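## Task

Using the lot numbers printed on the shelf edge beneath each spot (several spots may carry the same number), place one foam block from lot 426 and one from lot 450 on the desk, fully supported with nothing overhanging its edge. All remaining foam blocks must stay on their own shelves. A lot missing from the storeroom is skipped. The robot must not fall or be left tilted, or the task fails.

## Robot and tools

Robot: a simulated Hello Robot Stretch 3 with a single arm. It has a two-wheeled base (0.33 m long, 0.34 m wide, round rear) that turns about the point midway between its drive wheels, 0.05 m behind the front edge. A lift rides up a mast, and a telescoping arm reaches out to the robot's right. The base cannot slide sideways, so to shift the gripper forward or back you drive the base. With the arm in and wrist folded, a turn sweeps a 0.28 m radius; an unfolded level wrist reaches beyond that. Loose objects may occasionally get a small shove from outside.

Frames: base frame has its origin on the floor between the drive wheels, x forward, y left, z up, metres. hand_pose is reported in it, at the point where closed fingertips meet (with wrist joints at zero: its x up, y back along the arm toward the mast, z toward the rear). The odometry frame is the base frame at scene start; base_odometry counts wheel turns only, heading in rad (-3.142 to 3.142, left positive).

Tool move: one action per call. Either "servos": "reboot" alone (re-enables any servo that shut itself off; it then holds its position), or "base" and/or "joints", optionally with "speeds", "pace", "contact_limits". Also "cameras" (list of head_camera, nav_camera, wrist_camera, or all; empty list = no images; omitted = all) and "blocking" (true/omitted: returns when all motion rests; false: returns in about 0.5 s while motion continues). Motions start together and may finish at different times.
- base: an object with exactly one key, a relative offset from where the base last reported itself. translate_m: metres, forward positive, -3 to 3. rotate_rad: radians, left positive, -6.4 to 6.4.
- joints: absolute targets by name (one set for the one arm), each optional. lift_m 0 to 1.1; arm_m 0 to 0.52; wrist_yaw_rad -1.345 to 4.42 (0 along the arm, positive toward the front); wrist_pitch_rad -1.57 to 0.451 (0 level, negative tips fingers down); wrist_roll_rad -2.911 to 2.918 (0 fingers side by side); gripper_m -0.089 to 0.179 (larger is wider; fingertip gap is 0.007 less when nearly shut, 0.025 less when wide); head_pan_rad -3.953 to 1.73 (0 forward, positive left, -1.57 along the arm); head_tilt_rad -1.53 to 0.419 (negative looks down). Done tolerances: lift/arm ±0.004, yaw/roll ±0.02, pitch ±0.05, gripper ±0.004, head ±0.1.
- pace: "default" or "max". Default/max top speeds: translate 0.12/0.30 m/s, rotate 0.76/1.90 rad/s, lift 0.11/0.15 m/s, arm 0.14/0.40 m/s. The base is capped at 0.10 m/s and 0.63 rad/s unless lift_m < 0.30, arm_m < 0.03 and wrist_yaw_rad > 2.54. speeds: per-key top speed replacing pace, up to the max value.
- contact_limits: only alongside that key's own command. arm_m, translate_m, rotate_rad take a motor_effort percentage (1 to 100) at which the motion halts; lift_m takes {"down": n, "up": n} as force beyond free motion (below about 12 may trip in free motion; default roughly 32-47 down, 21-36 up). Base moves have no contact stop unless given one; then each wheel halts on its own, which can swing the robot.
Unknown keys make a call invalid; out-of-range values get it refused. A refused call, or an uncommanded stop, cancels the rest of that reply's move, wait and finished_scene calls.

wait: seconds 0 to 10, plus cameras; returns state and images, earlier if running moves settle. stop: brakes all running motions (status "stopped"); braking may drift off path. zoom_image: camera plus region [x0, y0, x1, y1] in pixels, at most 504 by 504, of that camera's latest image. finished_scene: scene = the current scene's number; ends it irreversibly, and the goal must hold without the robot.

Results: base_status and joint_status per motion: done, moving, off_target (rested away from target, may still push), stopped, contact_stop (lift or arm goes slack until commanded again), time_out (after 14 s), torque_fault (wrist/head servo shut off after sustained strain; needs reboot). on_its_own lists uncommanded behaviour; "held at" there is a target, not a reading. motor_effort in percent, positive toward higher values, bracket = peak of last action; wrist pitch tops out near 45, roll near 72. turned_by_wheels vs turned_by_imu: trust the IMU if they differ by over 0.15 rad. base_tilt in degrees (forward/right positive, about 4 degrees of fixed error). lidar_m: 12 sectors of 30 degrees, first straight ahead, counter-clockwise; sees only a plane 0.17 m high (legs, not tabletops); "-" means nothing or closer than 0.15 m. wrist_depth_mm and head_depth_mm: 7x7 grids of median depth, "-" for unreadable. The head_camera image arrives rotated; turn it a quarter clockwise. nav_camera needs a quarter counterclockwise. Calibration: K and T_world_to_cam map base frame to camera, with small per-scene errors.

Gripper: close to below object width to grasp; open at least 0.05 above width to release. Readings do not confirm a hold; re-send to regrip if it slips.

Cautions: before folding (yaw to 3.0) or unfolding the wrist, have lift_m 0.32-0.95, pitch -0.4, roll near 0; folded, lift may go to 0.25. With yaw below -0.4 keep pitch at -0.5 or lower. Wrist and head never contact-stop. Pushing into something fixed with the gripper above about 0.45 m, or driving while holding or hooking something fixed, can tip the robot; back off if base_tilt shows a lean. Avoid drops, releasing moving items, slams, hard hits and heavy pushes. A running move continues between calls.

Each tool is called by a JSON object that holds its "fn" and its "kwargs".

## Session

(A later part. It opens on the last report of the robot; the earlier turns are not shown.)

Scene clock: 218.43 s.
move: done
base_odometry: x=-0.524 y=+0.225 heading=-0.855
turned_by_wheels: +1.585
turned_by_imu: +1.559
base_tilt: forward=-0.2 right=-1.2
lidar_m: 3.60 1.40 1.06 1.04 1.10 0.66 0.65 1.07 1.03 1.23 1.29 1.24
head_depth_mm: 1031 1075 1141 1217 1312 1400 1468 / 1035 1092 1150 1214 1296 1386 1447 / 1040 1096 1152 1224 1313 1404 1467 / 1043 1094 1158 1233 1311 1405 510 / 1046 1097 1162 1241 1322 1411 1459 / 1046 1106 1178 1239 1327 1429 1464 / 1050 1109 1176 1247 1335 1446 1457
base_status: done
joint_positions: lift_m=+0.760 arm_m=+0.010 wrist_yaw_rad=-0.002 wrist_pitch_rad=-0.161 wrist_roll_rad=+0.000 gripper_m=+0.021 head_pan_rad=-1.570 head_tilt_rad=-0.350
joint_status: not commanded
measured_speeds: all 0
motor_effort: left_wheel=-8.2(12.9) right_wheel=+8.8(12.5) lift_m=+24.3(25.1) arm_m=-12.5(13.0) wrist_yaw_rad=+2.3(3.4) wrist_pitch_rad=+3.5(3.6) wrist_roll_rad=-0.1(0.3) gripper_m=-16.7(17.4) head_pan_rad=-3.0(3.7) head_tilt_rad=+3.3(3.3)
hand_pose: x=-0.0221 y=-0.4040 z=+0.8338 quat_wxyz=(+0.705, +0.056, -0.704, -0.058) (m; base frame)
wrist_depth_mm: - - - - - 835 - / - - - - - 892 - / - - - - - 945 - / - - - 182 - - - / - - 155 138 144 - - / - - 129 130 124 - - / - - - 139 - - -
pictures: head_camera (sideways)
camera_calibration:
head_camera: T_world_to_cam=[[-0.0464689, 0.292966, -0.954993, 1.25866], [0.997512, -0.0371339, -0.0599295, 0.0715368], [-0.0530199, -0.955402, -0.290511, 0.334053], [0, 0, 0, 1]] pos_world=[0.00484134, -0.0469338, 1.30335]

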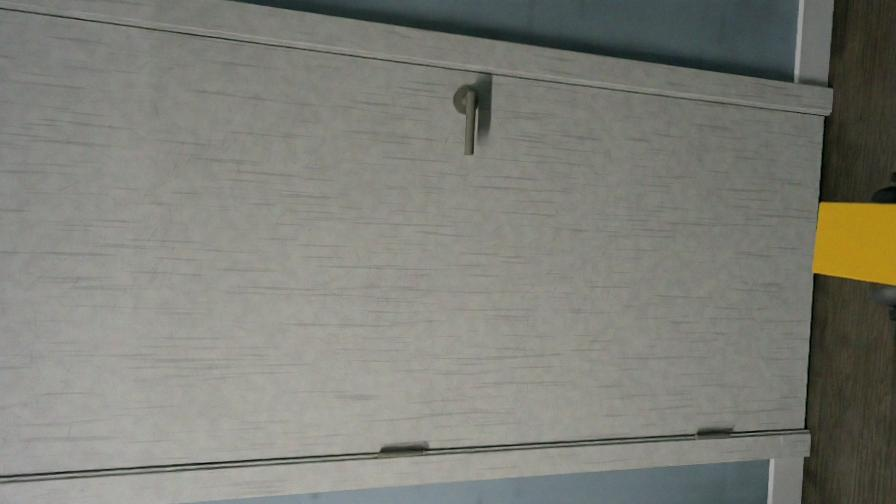

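{"fn": "move", "kwargs": {"base": {"translate_m": 1.12}, "cameras": ["head_camera"]}}

Scene clock: 233.93 s.
move: done
base_odometry: x=+0.211 y=-0.620 heading=-0.855
turned_by_wheels: +0.000
turned_by_imu: +0.001
base_tilt: forward=-0.4 right=-1.2
lidar_m: 2.52 1.32 1.00 0.98 1.03 1.47 1.75 1.73 1.34 0.83 0.77 1.39
head_depth_mm: 1091 1152 1223 1302 1380 1458 675 / 1103 1163 1222 1304 1353 863 668 / 1106 1164 1236 1312 1202 856 668 / 1107 1178 1249 1316 1189 851 509 / 1112 1181 1243 1323 1172 845 660 / 1119 1185 1251 1331 1173 839 657 / 1130 1184 1255 1338 1156 834 656
base_status: done
joint_positions: lift_m=+0.760 arm_m=+0.010 wrist_yaw_rad=-0.002 wrist_pitch_rad=-0.161 wrist_roll_rad=+0.000 gripper_m=+0.021 head_pan_rad=-1.570 head_tilt_rad=-0.350
joint_status: not commanded
measured_speeds: all 0
motor_effort: left_wheel=-0.3(9.1) right_wheel=+10.2(13.8) lift_m=+26.2(26.8) arm_m=-12.0(12.6) wrist_yaw_rad=+1.8(3.0) wrist_pitch_rad=+3.5(3.6) wrist_roll_rad=+0.0(0.3) gripper_m=-16.7(17.4) head_pan_rad=-2.3(3.3) head_tilt_rad=+3.6(4.8)
hand_pose: x=-0.0221 y=-0.4040 z=+0.8338 quat_wxyz=(+0.705, +0.056, -0.704, -0.058) (m; base frame)
wrist_depth_mm: - - - - - - - / - - - - - - - / - - - - - - - / - - - 182 181 - - / - - 143 137 137 - - / - - 129 130 125 - - / - 102 - 139 132 116 -
pictures: head_camera (sideways)
camera_calibration:
head_camera: T_world_to_cam=[[-0.0464689, 0.292966, -0.954993, 1.25866], [0.997512, -0.0371339, -0.0599295, 0.0715368], [-0.0530199, -0.955402, -0.290511, 0.334053], [0, 0, 0, 1]] pos_world=[0.00484134, -0.0469338, 1.30335]

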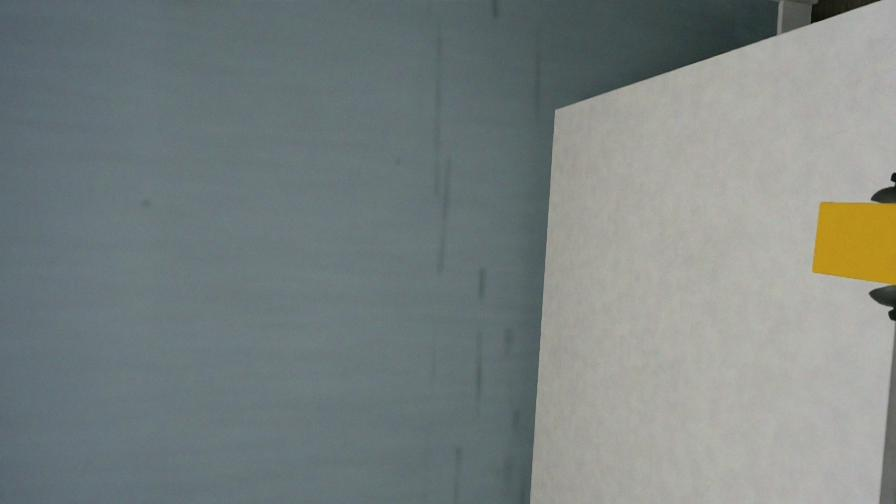

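{"fn": "move", "kwargs": {"joints": {"arm_m": 0.27, "lift_m": 0.69}, "cameras": []}}

{"fn": "move", "kwargs": {"joints": {"lift_m": 0.63}, "speeds": {"lift_m": 0.02}, "contact_limits": {"lift_m": {"down": 12}}, "cameras": ["head_camera"]}}

Scene clock: 242.33 s.
move: done
base_odometry: x=+0.211 y=-0.620 heading=-0.855
turned_by_wheels: +0.000
turned_by_imu: +0.000
base_tilt: forward=-0.2 right=-1.3
lidar_m: 2.51 1.31 1.00 0.98 1.03 1.48 1.76 1.73 1.34 0.83 0.77 1.39
head_depth_mm: 1096 1157 1219 1296 1388 1468 674 / 1104 1156 1230 1299 1344 863 629 / 1105 1169 1240 1312 1207 857 459 / 1110 1170 1239 1317 1181 755 479 / 1120 1171 1245 1327 1176 842 659 / 1113 1183 1247 1325 1166 837 657 / 1126 1186 1258 1340 1158 835 654
base_status: not commanded
joint_positions: lift_m=+0.690 arm_m=+0.270 wrist_yaw_rad=-0.002 wrist_pitch_rad=-0.161 wrist_roll_rad=+0.000 gripper_m=+0.021 head_pan_rad=-1.570 head_tilt_rad=-0.350
joint_status: all done
measured_speeds: all 0
motor_effort: left_wheel=-0.1(0.6) right_wheel=+9.9(10.8) lift_m=+24.7(27.0) arm_m=+11.9(15.0) wrist_yaw_rad=+2.1(3.6) wrist_pitch_rad=+3.4(3.5) wrist_roll_rad=+0.1(0.3) gripper_m=-16.7(17.3) head_pan_rad=-1.7(3.0) head_tilt_rad=+4.6(5.5)
hand_pose: x=-0.0221 y=-0.6640 z=+0.7638 quat_wxyz=(+0.705, +0.056, -0.704, -0.058) (m; base frame)
wrist_depth_mm: - - - - - - - / - - - - - - - / - - - - - - - / - - - 181 181 - - / - - 142 138 137 - - / - - 129 130 125 - - / - 95 - 135 129 107 -
pictures: none
No camera images: "cameras" was empty.

Scene clock: 245.07 s.
move: contact_stop
base_odometry: x=+0.211 y=-0.620 heading=-0.855
turned_by_wheels: +0.000
turned_by_imu: +0.000
base_tilt: forward=-0.2 right=-1.4
lidar_m: 2.51 1.32 1.00 0.98 1.03 1.48 1.76 1.74 1.34 0.83 0.77 1.39
head_depth_mm: 1092 1157 1220 1298 1388 1459 673 / 1106 1161 1229 1308 1348 861 650 / 1108 1161 1232 1308 1208 858 489 / 1109 1174 1238 1317 1189 818 562 / 1117 1179 1248 1330 1180 843 659 / 1124 1181 1253 1336 1170 839 658 / 1126 1188 1255 1340 1158 834 655
base_status: not commanded
joint_positions: lift_m=+0.662 arm_m=+0.270 wrist_yaw_rad=-0.002 wrist_pitch_rad=-0.128 wrist_roll_rad=+0.000 gripper_m=+0.021 head_pan_rad=-1.570 head_tilt_rad=-0.350
joint_status: lift_m contact_stop (moved -0.028 of -0.060)
measured_speeds: translate_m=+0.000 rotate_rad=+0.000 lift_m=+0.002 arm_m=+0.000 wrist_yaw_rad=+0.000 wrist_pitch_rad=-0.024 wrist_roll_rad=+0.000 head_pan_rad=+0.000 head_tilt_rad=+0.000
on_its_own: lift_m is slack since a contact_stop (your +0.630 is given up)
motor_effort: left_wheel=+0.1(0.6) right_wheel=+7.9(11.0) lift_m=+24.5(26.2) arm_m=+9.2(12.3) wrist_yaw_rad=+2.1(3.0) wrist_pitch_rad=-2.5(8.9) wrist_roll_rad=+0.1(0.3) gripper_m=-17.2(17.2) head_pan_rad=-2.0(2.7) head_tilt_rad=+5.6(6.2)
contact_limits: lift_m down 12 (down: maximum 72; up: maximum 65)
hand_pose: x=-0.0220 y=-0.6660 z=+0.7444 quat_wxyz=(+0.706, +0.045, -0.705, -0.046) (m; base frame)
wrist_depth_mm: - - - - - - - / - - - - - - - / - - - - - - - / - - - 181 181 - - / - - 143 137 137 - - / - - 129 130 124 - - / - 95 - 135 130 107 -
pictures: head_camera (sideways)
camera_calibration:
head_camera: T_world_to_cam=[[-0.0464689, 0.292966, -0.954993, 1.25866], [0.997512, -0.0371339, -0.0599295, 0.0715368], [-0.0530199, -0.955402, -0.290511, 0.334053], [0, 0, 0, 1]] pos_world=[0.00484134, -0.0469338, 1.30335]

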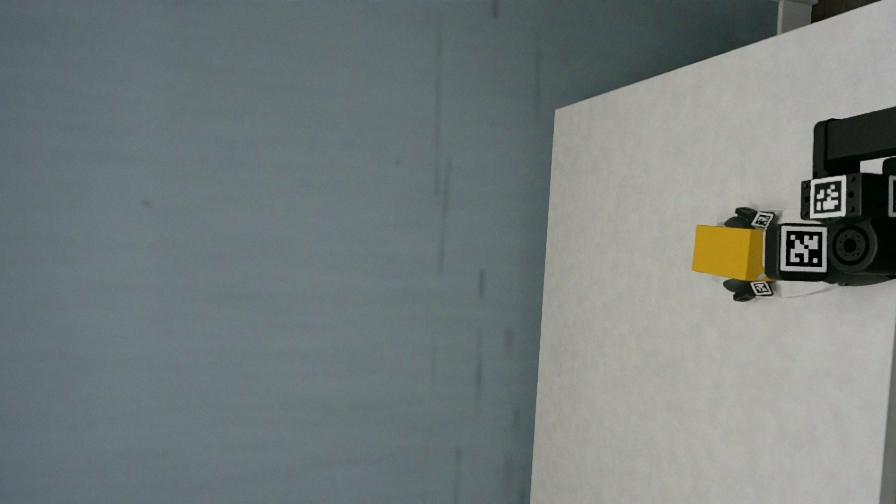

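{"fn": "move", "kwargs": {"joints": {"lift_m": 0.66}, "cameras": []}}

{"fn": "move", "kwargs": {"joints": {"gripper_m": 0.14}, "cameras": []}}

{"fn": "move", "kwargs": {"joints": {"arm_m": 0.0}, "cameras": ["head_camera"]}}

{"fn": "move", "kwargs": {"joints": {"lift_m": 0.74, "wrist_pitch_rad": -0.4, "gripper_m": 0.04}, "cameras": []}}

{"fn": "move", "kwargs": {"joints": {"wrist_yaw_rad": 3.0}, "base": {"rotate_rad": 0.2}, "cameras": []}}

{"fn": "move", "kwargs": {"joints": {"lift_m": 0.28}, "base": {"translate_m": 0.4}, "cameras": ["nav_camera"]}}

Scene clock: 254.67 s.
move: done
base_odometry: x=+0.211 y=-0.620 heading=-0.855
turned_by_wheels: +0.000
turned_by_imu: +0.000
base_tilt: forward=-0.3 right=-1.3
lidar_m: 2.52 1.31 1.00 0.98 1.03 1.47 1.75 1.74 1.34 0.83 0.77 1.39
head_depth_mm: 1097 1158 1227 1293 1380 1464 675 / 1104 1166 1225 1298 1356 862 670 / 1107 1166 1232 1313 1199 857 490 / 1108 1176 1235 1319 1187 819 560 / 1123 1180 1248 1324 1179 844 660 / 1117 1190 1252 1340 1173 839 658 / 1122 1195 1261 1342 1163 834 655
base_status: not commanded
joint_positions: lift_m=+0.660 arm_m=+0.270 wrist_yaw_rad=-0.002 wrist_pitch_rad=-0.114 wrist_roll_rad=+0.000 gripper_m=+0.021 head_pan_rad=-1.570 head_tilt_rad=-0.350
joint_status: all done
measured_speeds: all 0
motor_effort: left_wheel=-0.2(0.5) right_wheel=+7.7(8.7) lift_m=+12.5(26.3) arm_m=+1.8(3.0) wrist_yaw_rad=+1.1(1.9) wrist_pitch_rad=-5.3(6.1) wrist_roll_rad=+0.1(0.3) gripper_m=-16.6(17.3) head_pan_rad=-1.7(2.5) head_tilt_rad=+4.9(5.6)
hand_pose: x=-0.0220 y=-0.6668 z=+0.7456 quat_wxyz=(+0.706, +0.040, -0.706, -0.041) (m; base frame)
wrist_depth_mm: - - - - - - - / - - - - - - - / - - - - - - - / - - - 182 181 - - / - - 143 137 137 - - / - - 129 130 125 - - / - 94 - 135 129 107 -
pictures: none
No camera images: "cameras" was empty.

Scene clock: 256.40 s.
move: done
base_odometry: x=+0.211 y=-0.620 heading=-0.855
turned_by_wheels: +0.000
turned_by_imu: +0.000
base_tilt: forward=-0.3 right=-1.2
lidar_m: 2.52 1.32 1.00 0.98 1.03 1.47 1.76 1.73 1.33 0.83 0.77 1.39
head_depth_mm: 1096 1152 1224 1297 1383 1451 676 / 1095 1164 1228 1304 1354 864 673 / 1109 1163 1230 1304 1204 857 489 / 1113 1172 1243 1325 1185 819 559 / 1118 1173 1251 1328 1178 848 660 / 1120 1183 1247 1333 1169 843 658 / 1125 1183 1265 1336 1161 835 654
base_status: not commanded
joint_positions: lift_m=+0.660 arm_m=+0.270 wrist_yaw_rad=-0.002 wrist_pitch_rad=-0.114 wrist_roll_rad=+0.000 gripper_m=+0.140 head_pan_rad=-1.570 head_tilt_rad=-0.350
joint_status: all done
measured_speeds: all 0
motor_effort: left_wheel=-0.1(0.6) right_wheel=+7.4(8.5) lift_m=+16.3(17.3) arm_m=-1.1(2.2) wrist_yaw_rad=+1.1(2.6) wrist_pitch_rad=-5.2(5.4) wrist_roll_rad=+0.0(0.3) gripper_m=+0.7(82.5) head_pan_rad=-2.1(2.7) head_tilt_rad=+4.3(5.4)
hand_pose: x=-0.0220 y=-0.6668 z=+0.7457 quat_wxyz=(+0.706, +0.040, -0.706, -0.041) (m; base frame)
wrist_depth_mm: - - - - - - - / - - - - - - - / - - - - - - - / - - - 189 - - - / - 147 - 141 141 142 - / - 124 - 130 126 120 - / - 120 - 136 132 - 111
pictures: none
No camera images: "cameras" was empty.

Scene clock: 259.60 s.
move: done
base_odometry: x=+0.211 y=-0.620 heading=-0.855
turned_by_wheels: +0.000
turned_by_imu: +0.000
base_tilt: forward=-0.3 right=-1.1
lidar_m: 2.51 1.31 1.00 0.98 1.03 1.47 1.76 1.73 1.34 0.83 0.77 1.39
head_depth_mm: 1095 1160 1221 1294 1376 1466 674 / 1103 1164 1223 1307 1355 863 670 / 1108 1165 1229 1306 1193 857 668 / 1112 1180 1246 1317 1194 819 664 / 1116 1170 1246 1319 1178 845 659 / 1117 1186 1257 1334 1165 840 657 / 1122 1183 1263 1335 1160 835 654
base_status: not commanded
joint_positions: lift_m=+0.660 arm_m=+0.001 wrist_yaw_rad=-0.002 wrist_pitch_rad=-0.154 wrist_roll_rad=-0.001 gripper_m=+0.140 head_pan_rad=-1.570 head_tilt_rad=-0.350
joint_status: all done
measured_speeds: all 0
motor_effort: left_wheel=-0.2(0.6) right_wheel=+7.6(8.5) lift_m=+28.7(29.9) arm_m=-12.0(16.1) wrist_yaw_rad=-0.4(2.8) wrist_pitch_rad=+2.1(7.1) wrist_roll_rad=+0.3(0.6) gripper_m=+0.5(1.0) head_pan_rad=-1.7(2.4) head_tilt_rad=+4.1(5.1)
hand_pose: x=-0.0219 y=-0.3950 z=+0.7355 quat_wxyz=(+0.706, +0.054, -0.704, -0.055) (m; base frame)
wrist_depth_mm: - - - - - - - / - - - - - - - / - - - 380 - - - / - - - - - - - / - 147 - - - 143 - / - 126 - - - 120 - / 105 - - - - 992 -
pictures: head_camera (sideways)
camera_calibration:
head_camera: T_world_to_cam=[[-0.0464857, 0.292573, -0.955113, 1.2588], [0.997511, -0.0371545, -0.0599305, 0.0715372], [-0.0530207, -0.955521, -0.290117, 0.333533], [0, 0, 0, 1]] pos_world=[0.00484129, -0.0469354, 1.30335]

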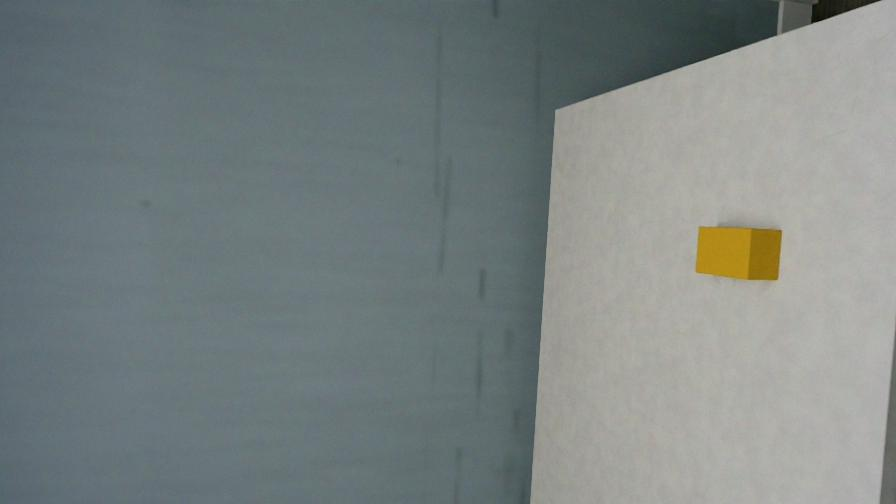

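Scene clock: 261.17 s.
move: done
base_odometry: x=+0.211 y=-0.620 heading=-0.855
turned_by_wheels: +0.000
turned_by_imu: +0.000
base_tilt: forward=-0.3 right=-1.3
lidar_m: 2.52 1.31 1.00 0.98 1.03 1.48 1.76 1.73 1.34 0.83 0.77 1.39
head_depth_mm: 1093 1159 1221 1305 1388 1464 676 / 1097 1162 1230 1304 1349 861 670 / 1106 1163 1225 1310 1196 854 666 / 1107 1166 1245 1318 1193 821 662 / 1116 1175 1249 1324 1184 845 661 / 1123 1181 1254 1335 1168 840 657 / 1128 1187 1260 1338 1162 836 655
base_status: not commanded
joint_positions: lift_m=+0.740 arm_m=+0.001 wrist_yaw_rad=-0.002 wrist_pitch_rad=-0.412 wrist_roll_rad=-0.001 gripper_m=+0.040 head_pan_rad=-1.570 head_tilt_rad=-0.350
joint_status: all done
measured_speeds: all 0
motor_effort: left_wheel=-0.4(0.6) right_wheel=+8.1(8.1) lift_m=+29.5(33.5) arm_m=-10.3(12.3) wrist_yaw_rad=+0.8(2.1) wrist_pitch_rad=+1.8(3.3) wrist_roll_rad=+0.3(0.3) gripper_m=+0.5(80.2) head_pan_rad=-2.1(2.3) head_tilt_rad=+3.8(4.5)
hand_pose: x=-0.0219 y=-0.3706 z=+0.7539 quat_wxyz=(+0.693, +0.145, -0.692, -0.146) (m; base frame)
wrist_depth_mm: - - - - - - - / - - - 385 - - - / - - - - - - - / - - - - - - - / - - - - - - - / - - 125 - 129 - - / 952 931 880 919 866 905 899
pictures: none
No camera images: "cameras" was empty.

Scene clock: 263.67 s.
move: done
base_odometry: x=+0.211 y=-0.620 heading=-0.656
turned_by_wheels: +0.200
turned_by_imu: +0.196
base_tilt: forward=-0.2 right=-1.3
lidar_m: 2.52 1.14 0.98 0.98 1.12 1.76 1.76 1.50 0.83 0.92 0.77 2.52
head_depth_mm: 1065 1124 1173 1243 1219 866 675 / 1099 1150 1207 1273 1210 859 670 / 1129 1182 1245 1314 1203 854 668 / 1151 1204 1278 1357 1190 850 664 / 1176 1234 1312 1395 1181 844 680 / 1211 1270 1356 1446 1168 843 700 / 1238 1304 1391 1479 1159 834 722
base_status: done
joint_positions: lift_m=+0.740 arm_m=+0.001 wrist_yaw_rad=+2.997 wrist_pitch_rad=-0.412 wrist_roll_rad=-0.001 gripper_m=+0.040 head_pan_rad=-1.570 head_tilt_rad=-0.350
joint_status: all done
measured_speeds: all 0
motor_effort: left_wheel=-8.4(12.4) right_wheel=+8.3(12.7) lift_m=+25.7(30.2) arm_m=-8.4(10.9) wrist_yaw_rad=+2.4(6.0) wrist_pitch_rad=+1.8(2.0) wrist_roll_rad=+0.3(0.7) gripper_m=+0.2(0.8) head_pan_rad=-1.8(2.5) head_tilt_rad=+3.0(4.3)
hand_pose: x=+0.0112 y=+0.0772 z=+0.7539 quat_wxyz=(+0.195, +0.700, +0.095, +0.680) (m; base frame)
wrist_depth_mm: - 137 - - - - - / - 148 - - - - 897 / - 161 - - - - - / - 185 - - - - - / - - 202 - - - - / - - 127 - 129 - - / 928 955 260 912 898 920 916
pictures: none
No camera images: "cameras" was empty.

Scene clock: 268.80 s.
move: done
base_odometry: x=+0.528 y=-0.864 heading=-0.656
turned_by_wheels: +0.000
turned_by_imu: +0.000
base_tilt: forward=-0.2 right=-1.2
lidar_m: 2.13 1.02 0.88 0.88 1.01 1.74 2.14 1.64 0.99 0.74 1.19 2.13
head_depth_mm: 1152 1209 1267 1345 1225 869 719 / 1187 1238 1302 1372 1214 862 738 / 1209 1274 1341 1417 1203 854 959 / 1231 1305 1369 1464 1191 850 1379 / 1265 1338 1419 1498 1175 844 1406 / 1301 1378 1461 1534 1165 843 1451 / 1336 1414 1506 1588 1163 871 1359
base_status: done
joint_positions: lift_m=+0.280 arm_m=+0.001 wrist_yaw_rad=+2.997 wrist_pitch_rad=-0.413 wrist_roll_rad=-0.001 gripper_m=+0.040 head_pan_rad=-1.570 head_tilt_rad=-0.350
joint_status: all done
measured_speeds: all 0
motor_effort: left_wheel=+3.0(8.9) right_wheel=+6.2(13.7) lift_m=+27.2(27.2) arm_m=-4.2(8.6) wrist_yaw_rad=+1.0(3.4) wrist_pitch_rad=+2.0(2.1) wrist_roll_rad=+0.3(0.6) gripper_m=+0.4(0.9) head_pan_rad=-2.0(2.6) head_tilt_rad=+1.6(3.7)
hand_pose: x=+0.0111 y=+0.0771 z=+0.2937 quat_wxyz=(+0.195, +0.700, +0.095, +0.680) (m; base frame)
wrist_depth_mm: - 137 - - - 802 - / - 148 - - - 864 - / 922 161 862 887 890 850 835 / 732 186 659 715 716 707 702 / 606 580 202 569 566 577 577 / 508 515 127 300 129 498 495 / 432 281 258 270 426 434 430
pictures: nav_camera (sideways)
camera_calibration:
nav_camera: T_world_to_cam=[[0.017262, -0.317686, 0.948039, -1.19093], [-0.999793, -0.0157226, 0.0129358, 0.0394699], [0.0107961, -0.948065, -0.317892, 0.366874], [0, 0, 0, 1]] pos_world=[0.0560589, -0.029902, 1.24517]

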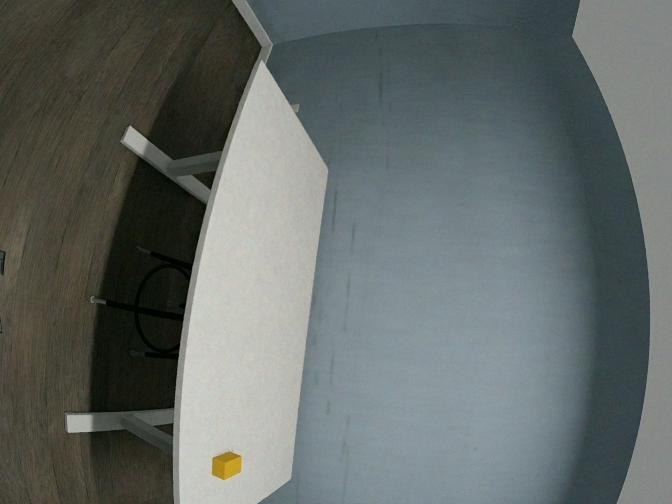

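{"fn": "move", "kwargs": {"base": {"translate_m": 1.635}, "pace": "max", "cameras": []}}

{"fn": "move", "kwargs": {"base": {"rotate_rad": 1.372}, "joints": {"head_pan_rad": -1.8}, "pace": "max", "cameras": []}}

{"fn": "move", "kwargs": {"base": {"translate_m": 1.54}, "pace": "max", "cameras": []}}

{"fn": "move", "kwargs": {"base": {"rotate_rad": -1.571}, "pace": "max", "cameras": ["head_camera","nav_camera"]}}

Scene clock: 283.47 s.
move: done
base_odometry: x=+1.823 y=-1.861 heading=-0.656
turned_by_wheels: +0.000
turned_by_imu: +0.001
base_tilt: forward=-0.3 right=-1.2
lidar_m: 0.56 0.65 1.12 0.93 0.75 0.94 3.65 1.58 1.60 1.14 0.65 0.56
head_depth_mm: 1496 1560 1649 1740 1826 1890 1491 / 1531 1595 1694 1790 1898 1901 1485 / 1565 1643 1731 1842 1958 1901 1481 / 1595 1690 1795 1876 2013 1881 1473 / 1387 1459 1551 1641 1760 1728 1455 / 1080 1129 1171 1238 1295 1367 1368 / 887 913 946 984 1019 1066 1116
base_status: done
joint_positions: lift_m=+0.280 arm_m=+0.001 wrist_yaw_rad=+2.998 wrist_pitch_rad=-0.413 wrist_roll_rad=-0.001 gripper_m=+0.040 head_pan_rad=-1.570 head_tilt_rad=-0.350
joint_status: not commanded
measured_speeds: all 0
motor_effort: left_wheel=+2.7(12.5) right_wheel=+4.4(15.1) lift_m=+25.1(29.7) arm_m=+3.5(4.0) wrist_yaw_rad=+2.4(2.9) wrist_pitch_rad=+2.0(2.1) wrist_roll_rad=+0.2(0.6) gripper_m=+0.4(1.3) head_pan_rad=-1.2(2.1) head_tilt_rad=+0.1(2.5)
hand_pose: x=+0.0110 y=+0.0771 z=+0.2937 quat_wxyz=(+0.195, +0.700, +0.095, +0.680) (m; base frame)
wrist_depth_mm: - 137 - - - - - / - 147 - - - - - / - 161 850 918 899 898 822 / 698 182 664 712 711 700 696 / 607 585 202 571 562 579 580 / 509 511 126 302 129 496 499 / 437 280 259 269 422 433 430
pictures: none
No camera images: "cameras" was empty.

Scene clock: 285.47 s.
move: done
base_odometry: x=+1.823 y=-1.861 heading=+0.716
turned_by_wheels: +1.372
turned_by_imu: +1.344
base_tilt: forward=-0.3 right=-1.3
lidar_m: 1.93 0.65 0.69 2.15 1.85 1.59 1.81 0.77 0.58 0.57 0.59 0.84
head_depth_mm: 503 533 569 609 653 707 770 / 491 521 554 592 634 682 741 / 481 508 540 576 618 664 719 / 469 498 525 560 601 646 694 / 460 486 515 547 582 626 675 / 451 475 503 532 567 609 654 / 441 465 490 521 553 590 634
base_status: done
joint_positions: lift_m=+0.280 arm_m=+0.001 wrist_yaw_rad=+2.998 wrist_pitch_rad=-0.413 wrist_roll_rad=-0.001 gripper_m=+0.040 head_pan_rad=-1.806 head_tilt_rad=-0.350
joint_status: all done
measured_speeds: all 0
motor_effort: left_wheel=-6.3(15.1) right_wheel=+6.9(14.7) lift_m=+25.7(26.1) arm_m=-2.9(4.2) wrist_yaw_rad=+1.3(2.7) wrist_pitch_rad=+2.1(2.1) wrist_roll_rad=+0.4(0.5) gripper_m=+0.4(1.2) head_pan_rad=+2.8(5.5) head_tilt_rad=-1.1(1.3)
hand_pose: x=+0.0110 y=+0.0771 z=+0.2937 quat_wxyz=(+0.195, +0.700, +0.095, +0.680) (m; base frame)
wrist_depth_mm: - 137 - - - - - / - 148 - - - - - / 916 162 864 904 907 849 - / 728 186 661 708 707 701 - / 600 576 203 570 560 581 574 / 510 508 127 302 129 497 494 / 435 281 259 270 424 432 430
pictures: none
No camera images: "cameras" was empty.

Scene clock: 292.00 s.
move: done
base_odometry: x=+2.985 y=-0.851 heading=+0.716
turned_by_wheels: +0.000
turned_by_imu: +0.002
base_tilt: forward=-0.4 right=-1.2
lidar_m: 0.40 0.42 0.60 1.88 1.44 0.72 2.14 0.85 0.64 0.63 0.55 0.41
head_depth_mm: 558 591 630 673 726 783 856 / 546 580 614 659 706 759 822 / 535 565 600 640 684 736 798 / 523 553 587 626 668 718 774 / 514 542 574 609 649 695 752 / 503 531 560 596 633 679 728 / 493 518 548 581 618 659 709
base_status: done
joint_positions: lift_m=+0.280 arm_m=+0.001 wrist_yaw_rad=+2.998 wrist_pitch_rad=-0.413 wrist_roll_rad=-0.001 gripper_m=+0.040 head_pan_rad=-1.800 head_tilt_rad=-0.350
joint_status: not commanded
measured_speeds: all 0
motor_effort: left_wheel=+0.0(12.4) right_wheel=+4.1(16.3) lift_m=+27.0(27.6) arm_m=-10.4(13.1) wrist_yaw_rad=+1.7(3.0) wrist_pitch_rad=+1.9(2.1) wrist_roll_rad=+0.2(0.5) gripper_m=+0.6(0.9) head_pan_rad=+3.4(4.2) head_tilt_rad=-2.1(2.6)
hand_pose: x=+0.0110 y=+0.0771 z=+0.2937 quat_wxyz=(+0.195, +0.700, +0.095, +0.680) (m; base frame)
wrist_depth_mm: - 137 - - - - 476 / - 147 - - - - 485 / 838 161 859 914 898 716 472 / 731 185 661 710 698 680 488 / 599 576 202 566 562 577 478 / 513 507 127 299 129 499 468 / 437 281 258 270 423 435 432
pictures: none
No camera images: "cameras" was empty.

Scene clock: 294.13 s.
move: done
base_odometry: x=+2.985 y=-0.851 heading=-0.855
turned_by_wheels: -1.571
turned_by_imu: -1.541
base_tilt: forward=-0.3 right=-1.2
lidar_m: 0.63 0.54 0.41 0.41 0.43 0.61 2.06 1.40 0.72 1.99 0.84 0.64
head_depth_mm: 730 734 735 743 749 765 832 / 925 929 936 946 954 959 971 / 2968 3059 3297 3499 2504 1735 1351 / 2885 3047 3276 3397 2636 1887 1471 / 2852 2993 3149 3366 2593 1875 1455 / 2823 2942 3138 3287 2575 1841 1457 / 2759 2893 3035 3208 2550 1850 1464
base_status: done
joint_positions: lift_m=+0.280 arm_m=+0.001 wrist_yaw_rad=+2.998 wrist_pitch_rad=-0.413 wrist_roll_rad=-0.001 gripper_m=+0.040 head_pan_rad=-1.800 head_tilt_rad=-0.350
joint_status: not commanded
measured_speeds: all 0
motor_effort: left_wheel=+6.7(14.8) right_wheel=-8.7(14.7) lift_m=+27.4(28.3) arm_m=-11.4(13.0) wrist_yaw_rad=+2.1(2.9) wrist_pitch_rad=+2.1(2.2) wrist_roll_rad=+0.3(0.5) gripper_m=+0.5(0.9) head_pan_rad=+2.6(3.6) head_tilt_rad=-2.5(3.3)
hand_pose: x=+0.0110 y=+0.0771 z=+0.2937 quat_wxyz=(+0.195, +0.700, +0.095, +0.680) (m; base frame)
wrist_depth_mm: 401 137 411 413 417 424 424 / 435 147 439 447 452 460 462 / 478 161 470 490 495 506 505 / 526 186 515 539 551 545 552 / 553 549 200 162 156 565 558 / 516 507 126 300 129 498 492 / 433 280 257 272 424 431 431
pictures: head_camera (sideways), nav_camera (sideways)
camera_calibration:
head_camera: T_world_to_cam=[[0.021371, 0.295449, -0.95512, 1.25842], [0.96284, -0.263343, -0.0599166, 0.0717827], [-0.269227, -0.918347, -0.290098, 0.334739], [0, 0, 0, 1]] pos_world=[-0.00588824, -0.0454877, 1.30335]
nav_camera: T_world_to_cam=[[-0.0555429, -0.313268, 0.948039, -1.19047], [-0.977101, 0.212381, 0.0129331, 0.0393299], [-0.205397, -0.925612, -0.317891, 0.368239], [0, 0, 0, 1]] pos_world=[0.047942, -0.0404444, 1.24517]

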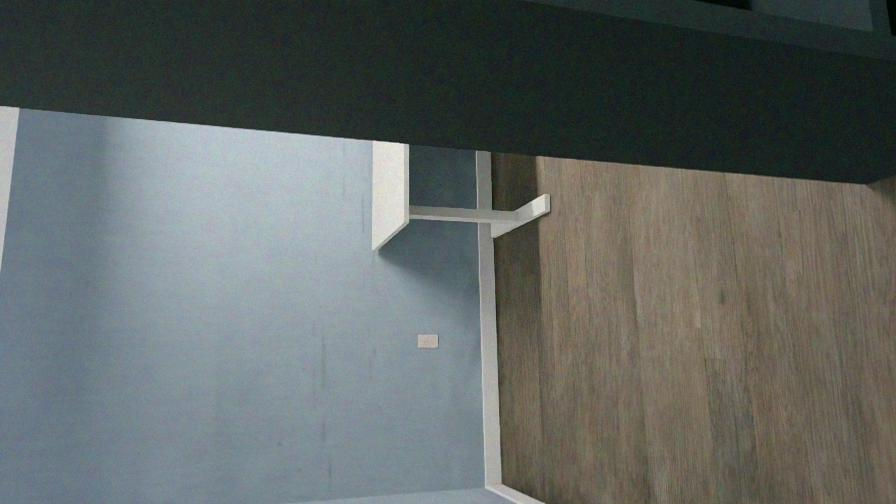

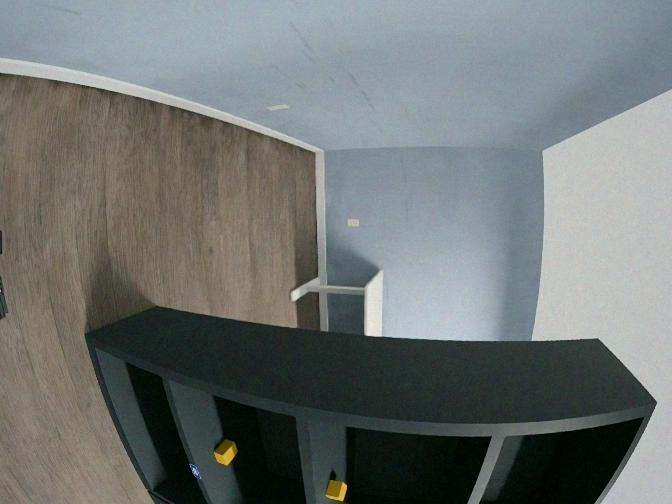

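{"fn": "move", "kwargs": {"base": {"translate_m": -0.85}, "joints": {"head_pan_rad": -1.57, "head_tilt_rad": -0.5}, "pace": "max"}}

Scene clock: 307.20 s.
move: done
base_odometry: x=+2.427 y=-0.210 heading=-0.855
turned_by_wheels: +0.000
turned_by_imu: -0.001
base_tilt: forward=-0.4 right=-1.2
lidar_m: 1.45 0.61 0.47 0.46 0.48 0.69 2.30 0.74 0.70 1.00 0.69 1.50
head_depth_mm: 810 872 950 739 1130 967 827 / 815 877 954 730 1142 958 847 / 816 886 961 680 1140 955 844 / 824 889 956 674 1134 920 840 / 827 892 960 706 1153 941 1131 / 833 899 966 698 1160 935 1130 / 837 902 956 690 1071 934 1056
base_status: done
joint_positions: lift_m=+0.280 arm_m=+0.001 wrist_yaw_rad=+2.998 wrist_pitch_rad=-0.413 wrist_roll_rad=-0.001 gripper_m=+0.040 head_pan_rad=-1.570 head_tilt_rad=-0.501
joint_status: all done
measured_speeds: all 0
motor_effort: left_wheel=+0.1(13.8) right_wheel=-10.2(15.3) lift_m=+25.8(29.8) arm_m=-9.1(11.5) wrist_yaw_rad=+1.2(3.0) wrist_pitch_rad=+2.0(2.2) wrist_roll_rad=+0.2(0.5) gripper_m=+0.3(1.0) head_pan_rad=-2.9(5.2) head_tilt_rad=+3.7(5.0)
hand_pose: x=+0.0110 y=+0.0771 z=+0.2937 quat_wxyz=(+0.195, +0.700, +0.095, +0.680) (m; base frame)
wrist_depth_mm: 448 137 451 458 463 469 473 / 483 147 490 499 506 512 513 / 529 162 517 537 538 539 - / - 178 187 - - - - / 585 565 202 555 567 584 578 / 513 503 127 299 129 499 492 / 436 282 258 272 425 433 431
pictures: head_camera (sideways), nav_camera (sideways), wrist_camera
camera_calibration:
head_camera: T_world_to_cam=[[-0.0466761, 0.432918, -0.900224, 1.18721], [0.997513, -0.0274494, -0.0649209, 0.0780352], [-0.052816, -0.901015, -0.43056, 0.516279], [0, 0, 0, 1]] pos_world=[0.00484129, -0.0466498, 1.29611]
nav_camera: T_world_to_cam=[[0.0174423, -0.456615, 0.889494, -1.11456], [-0.999787, -0.017748, 0.0104943, 0.0426506], [0.0109949, -0.889488, -0.456827, 0.547707], [0, 0, 0, 1]] pos_world=[0.05606, -0.0209882, 1.24115]
wrist_camera: T_world_to_cam=[[0.994007, -0.106513, -0.0246163, 0.0111047], [-0.081462, -0.571514, -0.816539, 0.3173], [0.0729034, 0.81365, -0.576765, 0.272037], [0, 0, 0, 1]] pos_world=[-0.00502262, -0.0388188, 0.416262]

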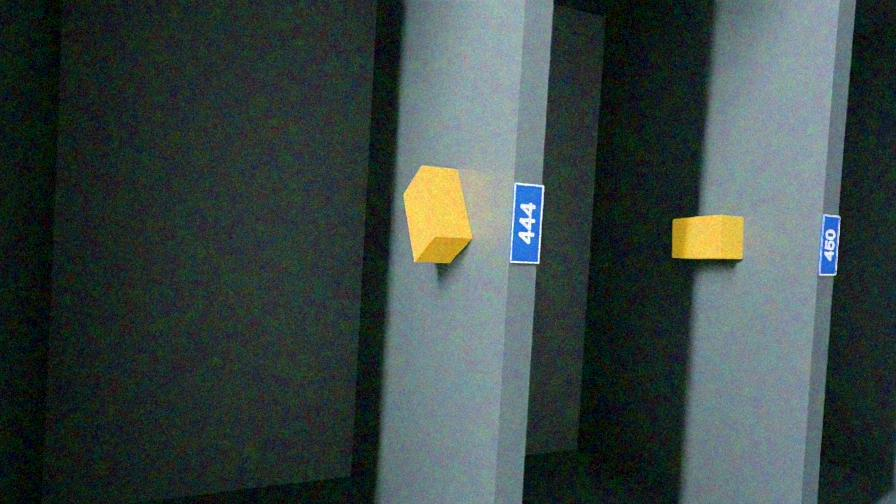

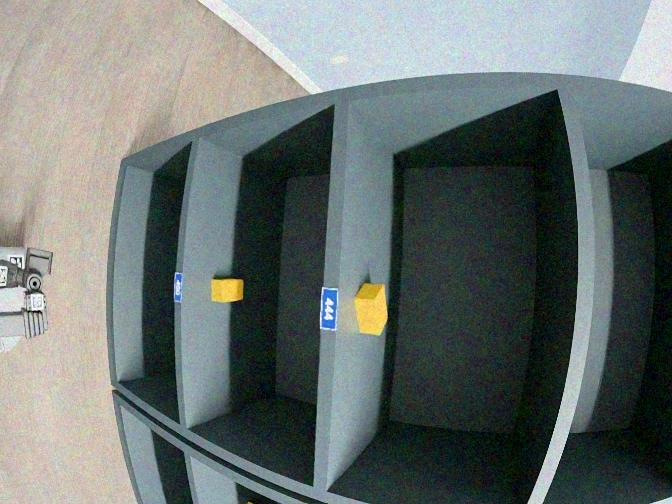

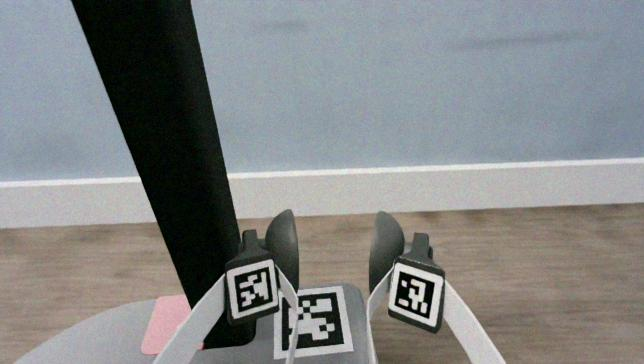

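{"fn": "zoom_image", "kwargs": {"camera": "head_camera", "region": [640, 130, 896, 330]}}

Scaled by 1.969 from the camera's 896x504 image, which has a finer 1280x720 frame.

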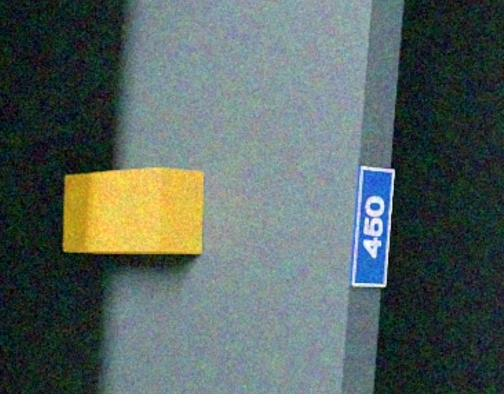

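{"fn": "move", "kwargs": {"base": {"translate_m": -0.02}, "joints": {"lift_m": 0.55}, "cameras": []}}

{"fn": "move", "kwargs": {"joints": {"wrist_yaw_rad": 0.0, "gripper_m": 0.13}, "cameras": []}}

{"fn": "move", "kwargs": {"joints": {"lift_m": 0.482, "arm_m": 0.12, "wrist_pitch_rad": -0.14}, "cameras": ["wrist_camera", "head_camera"]}}

Scene clock: 348.97 s.
move: done
base_odometry: x=+2.414 y=-0.195 heading=-0.854
turned_by_wheels: +0.000
turned_by_imu: +0.000
base_tilt: forward=-0.2 right=-1.2
lidar_m: 1.46 0.61 0.47 0.46 0.48 0.69 2.31 0.74 0.69 1.00 0.70 1.52
head_depth_mm: 812 870 950 742 1114 968 831 / 815 879 955 734 1141 958 847 / 818 881 959 685 1141 949 846 / 820 888 960 667 1128 923 842 / 824 890 960 709 1151 944 1136 / 830 895 966 701 1157 938 1131 / 837 898 972 693 1090 932 1112
base_status: done
joint_positions: lift_m=+0.550 arm_m=+0.001 wrist_yaw_rad=+2.998 wrist_pitch_rad=-0.414 wrist_roll_rad=-0.001 gripper_m=+0.040 head_pan_rad=-1.570 head_tilt_rad=-0.500
joint_status: all done
measured_speeds: all 0
motor_effort: left_wheel=-3.2(7.6) right_wheel=-10.9(13.3) lift_m=+29.3(32.1) arm_m=-7.7(9.0) wrist_yaw_rad=+2.2(3.1) wrist_pitch_rad=+2.1(2.2) wrist_roll_rad=+0.3(0.5) gripper_m=+0.4(0.9) head_pan_rad=-2.9(3.6) head_tilt_rad=+4.0(4.9)
hand_pose: x=+0.0110 y=+0.0771 z=+0.5637 quat_wxyz=(+0.195, +0.700, +0.095, +0.680) (m; base frame)
wrist_depth_mm: 444 137 454 456 464 470 475 / 485 147 489 503 501 508 518 / 530 161 520 544 547 539 - / - 178 188 - - - - / - - 200 - 152 - - / - - 127 - 127 755 803 / 735 752 260 721 699 722 702
pictures: none
No camera images: "cameras" was empty.

Scene clock: 351.47 s.
move: done
base_odometry: x=+2.414 y=-0.195 heading=-0.854
turned_by_wheels: +0.000
turned_by_imu: +0.000
base_tilt: forward=-0.3 right=-1.3
lidar_m: 1.45 0.61 0.47 0.46 0.48 0.69 2.31 0.74 0.69 1.00 0.70 1.52
head_depth_mm: 810 873 950 740 1119 966 828 / 811 879 955 731 1145 961 848 / 820 880 958 684 1142 956 845 / 820 888 953 667 1141 922 836 / 826 894 954 708 1148 948 1132 / 827 894 964 700 1153 938 1128 / 838 901 973 692 1089 931 1109
base_status: not commanded
joint_positions: lift_m=+0.550 arm_m=+0.001 wrist_yaw_rad=+0.003 wrist_pitch_rad=-0.414 wrist_roll_rad=-0.001 gripper_m=+0.130 head_pan_rad=-1.570 head_tilt_rad=-0.500
joint_status: all done
measured_speeds: all 0
motor_effort: left_wheel=-3.3(3.6) right_wheel=-10.2(11.1) lift_m=+29.3(30.0) arm_m=-6.8(7.7) wrist_yaw_rad=-2.5(6.5) wrist_pitch_rad=+2.1(2.2) wrist_roll_rad=+0.4(0.4) gripper_m=+0.5(81.3) head_pan_rad=-2.8(3.4) head_tilt_rad=+3.7(4.2)
hand_pose: x=-0.0208 y=-0.3705 z=+0.5637 quat_wxyz=(+0.693, +0.147, -0.691, -0.144) (m; base frame)
wrist_depth_mm: - - - - - - 626 / - - - - - - - / - - - - 329 324 313 / - - - - - 837 - / - - - - - 145 - / 853 125 - - - 123 - / - 124 - - - - -
pictures: none
No camera images: "cameras" was empty.

Scene clock: 353.60 s.
move: done
base_odometry: x=+2.414 y=-0.195 heading=-0.854
turned_by_wheels: +0.000
turned_by_imu: +0.000
base_tilt: forward=-0.3 right=-1.2
lidar_m: 1.46 0.61 0.47 0.46 0.48 0.69 2.31 0.74 0.68 1.00 0.70 1.52
head_depth_mm: 809 874 950 738 1109 967 827 / 811 878 955 731 1142 960 847 / 820 879 959 684 1139 957 821 / 821 886 954 667 1132 913 838 / 823 890 957 707 1148 938 810 / 829 898 968 700 1161 937 1131 / 833 903 969 692 1088 933 1115
base_status: not commanded
joint_positions: lift_m=+0.482 arm_m=+0.120 wrist_yaw_rad=+0.003 wrist_pitch_rad=-0.163 wrist_roll_rad=-0.001 gripper_m=+0.130 head_pan_rad=-1.570 head_tilt_rad=-0.500
joint_status: all done
measured_speeds: all 0
motor_effort: left_wheel=-3.2(3.7) right_wheel=-10.0(11.2) lift_m=+23.6(28.8) arm_m=+12.8(14.6) wrist_yaw_rad=-3.4(4.6) wrist_pitch_rad=+4.0(5.6) wrist_roll_rad=+0.3(0.4) gripper_m=+0.6(1.1) head_pan_rad=-2.6(3.4) head_tilt_rad=+3.4(4.3)
hand_pose: x=-0.0208 y=-0.5139 z=+0.5553 quat_wxyz=(+0.705, +0.059, -0.704, -0.057) (m; base frame)
wrist_depth_mm: - - - - - - 524 / - - - - - - 561 / - - - - - - - / 290 287 288 286 285 283 305 / 235 229 222 234 221 209 220 / - 125 223 - 211 123 200 / - 121 - - - - 105
pictures: head_camera (sideways), wrist_camera
camera_calibration:
head_camera: T_world_to_cam=[[-0.0465815, 0.432119, -0.900613, 1.18768], [0.997507, -0.0277297, -0.064898, 0.0779926], [-0.0530174, -0.90139, -0.42975, 0.515209], [0, 0, 0, 1]] pos_world=[0.004841, -0.0466535, 1.29612]
wrist_camera: T_world_to_cam=[[-0.998873, -0.0451229, -0.0146861, -0.0290972], [-0.00240104, 0.357153, -0.934043, 0.734658], [0.0473919, -0.932955, -0.356859, -0.114182], [0, 0, 0, 1]] pos_world=[-0.0218892, -0.370224, 0.645028]

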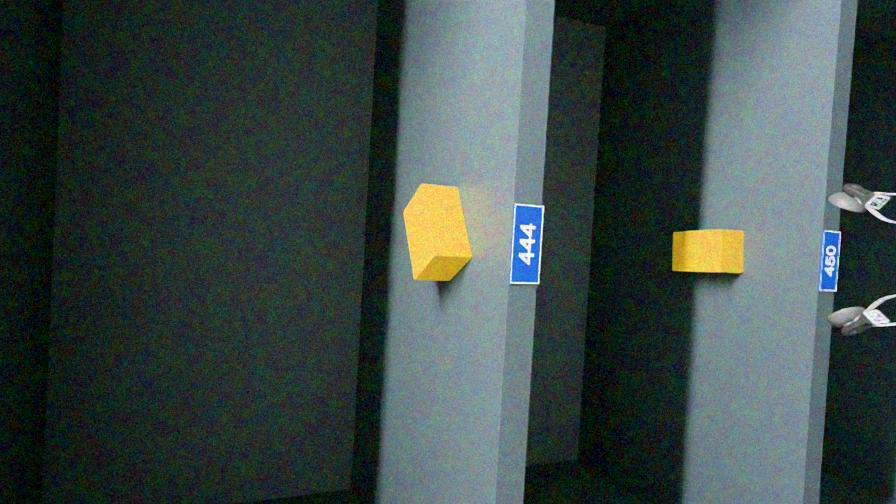

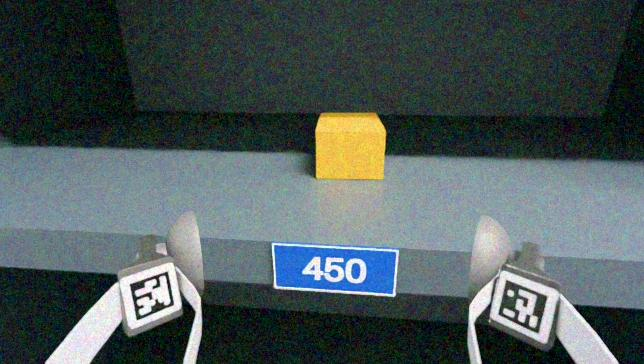

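{"fn": "move", "kwargs": {"base": {"translate_m": -0.009}, "joints": {"arm_m": 0.285}, "speeds": {"arm_m": 0.06}, "contact_limits": {"arm_m": 34}, "cameras": ["wrist_camera"]}}

Scene clock: 363.73 s.
move: done
base_odometry: x=+2.408 y=-0.188 heading=-0.854
turned_by_wheels: +0.000
turned_by_imu: +0.000
base_tilt: forward=-0.3 right=-1.2
lidar_m: 1.46 0.61 0.47 0.46 0.48 0.69 2.31 0.74 0.68 1.00 0.71 1.53
head_depth_mm: 811 872 946 739 1117 972 829 / 812 878 953 731 1135 958 849 / 817 884 960 684 1150 955 624 / 818 883 955 663 1141 919 687 / 824 891 957 705 1157 944 834 / 828 897 964 698 1151 940 1132 / 833 899 972 690 1109 933 1128
base_status: done
joint_positions: lift_m=+0.482 arm_m=+0.285 wrist_yaw_rad=+0.003 wrist_pitch_rad=-0.163 wrist_roll_rad=-0.001 gripper_m=+0.130 head_pan_rad=-1.570 head_tilt_rad=-0.500
joint_status: all done
measured_speeds: all 0
motor_effort: left_wheel=-5.4(8.6) right_wheel=-9.1(12.2) lift_m=+25.7(26.3) arm_m=+13.2(14.2) wrist_yaw_rad=-3.2(4.4) wrist_pitch_rad=+3.8(4.0) wrist_roll_rad=+0.3(0.5) gripper_m=+0.4(1.0) head_pan_rad=-2.5(3.2) head_tilt_rad=+3.0(3.7)
contact_limits: arm_m 34 (drawing in: default 31, maximum 55; extending or still: default 39, maximum 69)
hand_pose: x=-0.0208 y=-0.6789 z=+0.5553 quat_wxyz=(+0.705, +0.059, -0.704, -0.057) (m; base frame)
wrist_depth_mm: - - - - - - 397 / - - - - - - - / - - - - - - - / 288 287 284 168 283 302 303 / 222 222 209 149 198 197 219 / 173 126 165 158 165 123 172 / - 133 141 142 141 136 136
pictures: wrist_camera
camera_calibration:
wrist_camera: T_world_to_cam=[[-0.998878, -0.0450294, -0.0146512, -0.0365149], [-0.00240021, 0.357153, -0.934043, 0.793588], [0.0472921, -0.93296, -0.35686, -0.268123], [0, 0, 0, 1]] pos_world=[-0.021889, -0.535224, 0.645028]

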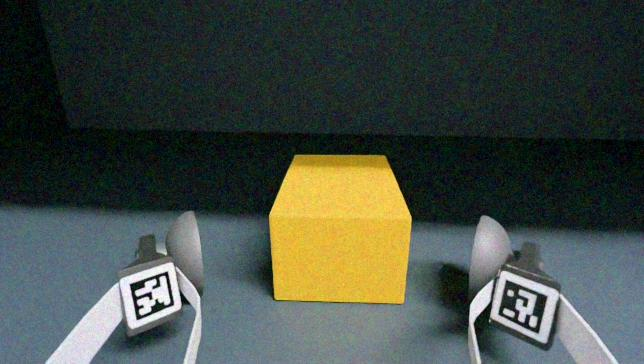

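Good alignment; advance slightly, grip.

{"fn": "move", "kwargs": {"joints": {"arm_m": 0.31}, "speeds": {"arm_m": 0.06}, "cameras": []}}

{"fn": "move", "kwargs": {"joints": {"gripper_m": 0.02}, "cameras": []}}

{"fn": "move", "kwargs": {"joints": {"lift_m": 0.53}, "speeds": {"lift_m": 0.05}, "cameras": ["wrist_camera"]}}

{"fn": "move", "kwargs": {"joints": {"arm_m": 0.01}, "cameras": ["wrist_camera"]}}

Scene clock: 371.63 s.
move: done
base_odometry: x=+2.408 y=-0.188 heading=-0.854
turned_by_wheels: +0.000
turned_by_imu: +0.000
base_tilt: forward=-0.3 right=-1.1
lidar_m: 1.46 0.61 0.47 0.46 0.48 0.69 2.32 0.74 0.68 1.00 0.70 1.53
head_depth_mm: 809 871 948 739 1112 968 830 / 812 879 953 729 1137 961 845 / 817 880 959 683 1140 956 627 / 823 889 951 665 1132 917 638 / 825 891 957 709 1149 944 833 / 828 896 963 699 1159 938 1132 / 834 900 970 692 1108 932 1123
base_status: not commanded
joint_positions: lift_m=+0.482 arm_m=+0.310 wrist_yaw_rad=+0.003 wrist_pitch_rad=-0.163 wrist_roll_rad=-0.001 gripper_m=+0.130 head_pan_rad=-1.570 head_tilt_rad=-0.500
joint_status: all done
measured_speeds: all 0
motor_effort: left_wheel=-5.0(5.7) right_wheel=-8.8(9.3) lift_m=+27.3(27.5) arm_m=+12.6(14.1) wrist_yaw_rad=-2.1(4.9) wrist_pitch_rad=+3.9(4.0) wrist_roll_rad=+0.0(0.4) gripper_m=+0.4(1.2) head_pan_rad=-2.8(2.8) head_tilt_rad=+2.2(2.8)
hand_pose: x=-0.0208 y=-0.7039 z=+0.5553 quat_wxyz=(+0.705, +0.059, -0.704, -0.057) (m; base frame)
wrist_depth_mm: - - - - 394 389 376 / - - - - - 404 394 / - - - - - - - / 286 285 283 168 283 304 302 / 222 221 209 130 197 197 219 / 173 125 165 127 129 123 171 / - 132 136 135 136 136 136
pictures: none
No camera images: "cameras" was empty.

Scene clock: 373.27 s.
move: done
base_odometry: x=+2.408 y=-0.188 heading=-0.854
turned_by_wheels: +0.000
turned_by_imu: +0.000
base_tilt: forward=-0.3 right=-1.1
lidar_m: 1.46 0.61 0.47 0.46 0.48 0.69 2.32 0.74 0.68 1.00 0.71 1.53
head_depth_mm: 809 873 947 736 1113 965 831 / 812 878 957 732 1137 963 847 / 818 880 958 681 1145 959 627 / 820 885 955 664 1134 903 639 / 822 895 957 705 1147 939 837 / 829 897 962 699 1156 936 1129 / 834 903 968 692 1109 935 1126
base_status: not commanded
joint_positions: lift_m=+0.482 arm_m=+0.310 wrist_yaw_rad=+0.003 wrist_pitch_rad=-0.163 wrist_roll_rad=-0.001 gripper_m=+0.021 head_pan_rad=-1.570 head_tilt_rad=-0.500
joint_status: all done
measured_speeds: all 0
motor_effort: left_wheel=-5.6(5.8) right_wheel=-9.4(9.7) lift_m=+28.3(28.3) arm_m=+12.6(13.3) wrist_yaw_rad=-2.4(4.1) wrist_pitch_rad=+3.8(4.0) wrist_roll_rad=-0.1(0.4) gripper_m=-17.0(88.4) head_pan_rad=-2.2(2.8) head_tilt_rad=+1.8(2.8)
hand_pose: x=-0.0208 y=-0.7039 z=+0.5554 quat_wxyz=(+0.705, +0.059, -0.704, -0.057) (m; base frame)
wrist_depth_mm: - - - - 396 388 377 / - - - - - 402 396 / - - - - - - - / 287 287 286 168 283 303 302 / 222 234 210 130 144 220 219 / 174 172 129 128 125 172 171 / 147 101 136 135 134 136 141
pictures: none
No camera images: "cameras" was empty.

Scene clock: 374.77 s.
move: done
base_odometry: x=+2.408 y=-0.188 heading=-0.854
turned_by_wheels: +0.000
turned_by_imu: +0.000
base_tilt: forward=-0.4 right=-1.3
lidar_m: 1.46 0.61 0.47 0.46 0.48 0.69 2.31 0.74 0.68 1.00 0.70 1.53
head_depth_mm: 809 874 949 740 1111 971 827 / 815 877 954 731 1137 962 826 / 818 880 958 683 1140 952 590 / 823 888 956 666 1135 863 618 / 826 894 960 709 1152 942 837 / 830 896 963 699 1152 938 1132 / 831 900 970 690 1115 934 1128
base_status: not commanded
joint_positions: lift_m=+0.530 arm_m=+0.310 wrist_yaw_rad=+0.003 wrist_pitch_rad=-0.163 wrist_roll_rad=-0.001 gripper_m=+0.021 head_pan_rad=-1.570 head_tilt_rad=-0.500
joint_status: all done
measured_speeds: all 0
motor_effort: left_wheel=-5.2(5.8) right_wheel=-8.8(10.3) lift_m=+29.5(32.0) arm_m=+12.1(13.3) wrist_yaw_rad=-2.6(4.2) wrist_pitch_rad=+3.8(3.9) wrist_roll_rad=+0.3(0.5) gripper_m=-16.4(17.0) head_pan_rad=-2.1(2.7) head_tilt_rad=+1.2(2.9)
hand_pose: x=-0.0208 y=-0.7039 z=+0.6034 quat_wxyz=(+0.705, +0.059, -0.704, -0.057) (m; base frame)
wrist_depth_mm: - - - - 396 389 377 / - - - - - 402 393 / - - - - - - - / - - - 168 - - - / 300 301 155 130 138 298 298 / 249 249 129 128 125 247 245 / 204 101 195 189 189 190 202
pictures: wrist_camera
camera_calibration:
wrist_camera: T_world_to_cam=[[-0.998883, -0.0449411, -0.0146022, -0.0370157], [-0.00239951, 0.356858, -0.934156, 0.847321], [0.0471929, -0.933077, -0.356567, -0.274455], [0, 0, 0, 1]] pos_world=[-0.0219889, -0.560124, 0.693128]

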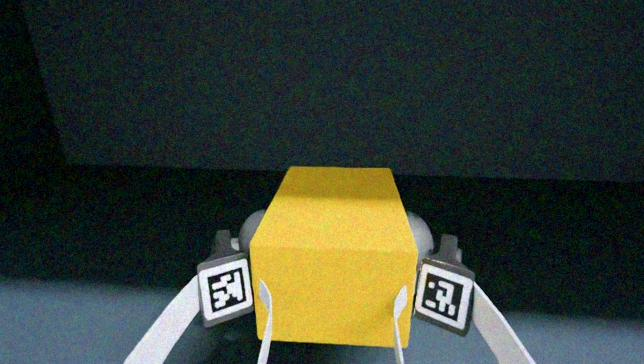

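Scene clock: 378.20 s.
move: done
base_odometry: x=+2.408 y=-0.188 heading=-0.854
turned_by_wheels: +0.000
turned_by_imu: +0.000
base_tilt: forward=-0.4 right=-1.1
lidar_m: 1.46 0.61 0.47 0.46 0.48 0.69 2.31 0.74 0.68 1.00 0.71 1.53
head_depth_mm: 808 871 949 739 1116 967 824 / 814 877 951 732 1136 960 850 / 815 877 956 683 1141 950 844 / 823 887 952 665 1132 953 795 / 826 893 961 709 1148 943 841 / 827 895 963 697 1151 940 1124 / 832 898 970 691 1115 932 1122
base_status: not commanded
joint_positions: lift_m=+0.530 arm_m=+0.010 wrist_yaw_rad=+0.003 wrist_pitch_rad=-0.163 wrist_roll_rad=-0.001 gripper_m=+0.021 head_pan_rad=-1.570 head_tilt_rad=-0.500
joint_status: all done
measured_speeds: all 0
motor_effort: left_wheel=-5.5(5.6) right_wheel=-8.9(9.8) lift_m=+24.8(29.7) arm_m=-12.1(14.0) wrist_yaw_rad=-3.6(4.5) wrist_pitch_rad=+3.8(4.0) wrist_roll_rad=+0.3(0.4) gripper_m=-16.6(16.9) head_pan_rad=-2.0(2.8) head_tilt_rad=+2.0(2.4)
hand_pose: x=-0.0208 y=-0.4039 z=+0.6034 quat_wxyz=(+0.705, +0.059, -0.704, -0.057) (m; base frame)
wrist_depth_mm: - - - - - - - / - - - - - - 652 / - - - - - - - / - - - 168 - - - / - - 147 130 138 316 308 / - - 129 128 125 323 - / - 101 - 135 130 120 -
pictures: wrist_camera
camera_calibration:
wrist_camera: T_world_to_cam=[[-0.998883, -0.0449411, -0.0146022, -0.0235334], [-0.00239951, 0.356858, -0.934156, 0.740264], [0.0471929, -0.933077, -0.356567, 0.00546814], [0, 0, 0, 1]] pos_world=[-0.0219889, -0.260124, 0.693128]

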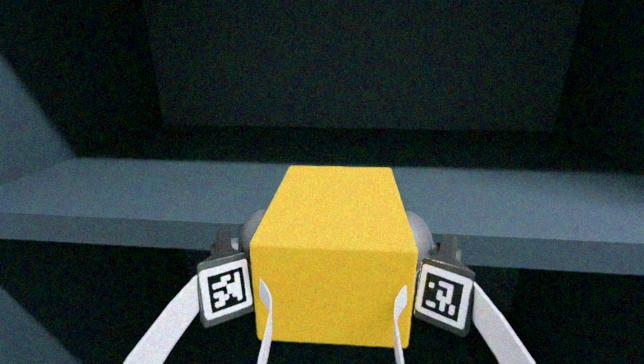

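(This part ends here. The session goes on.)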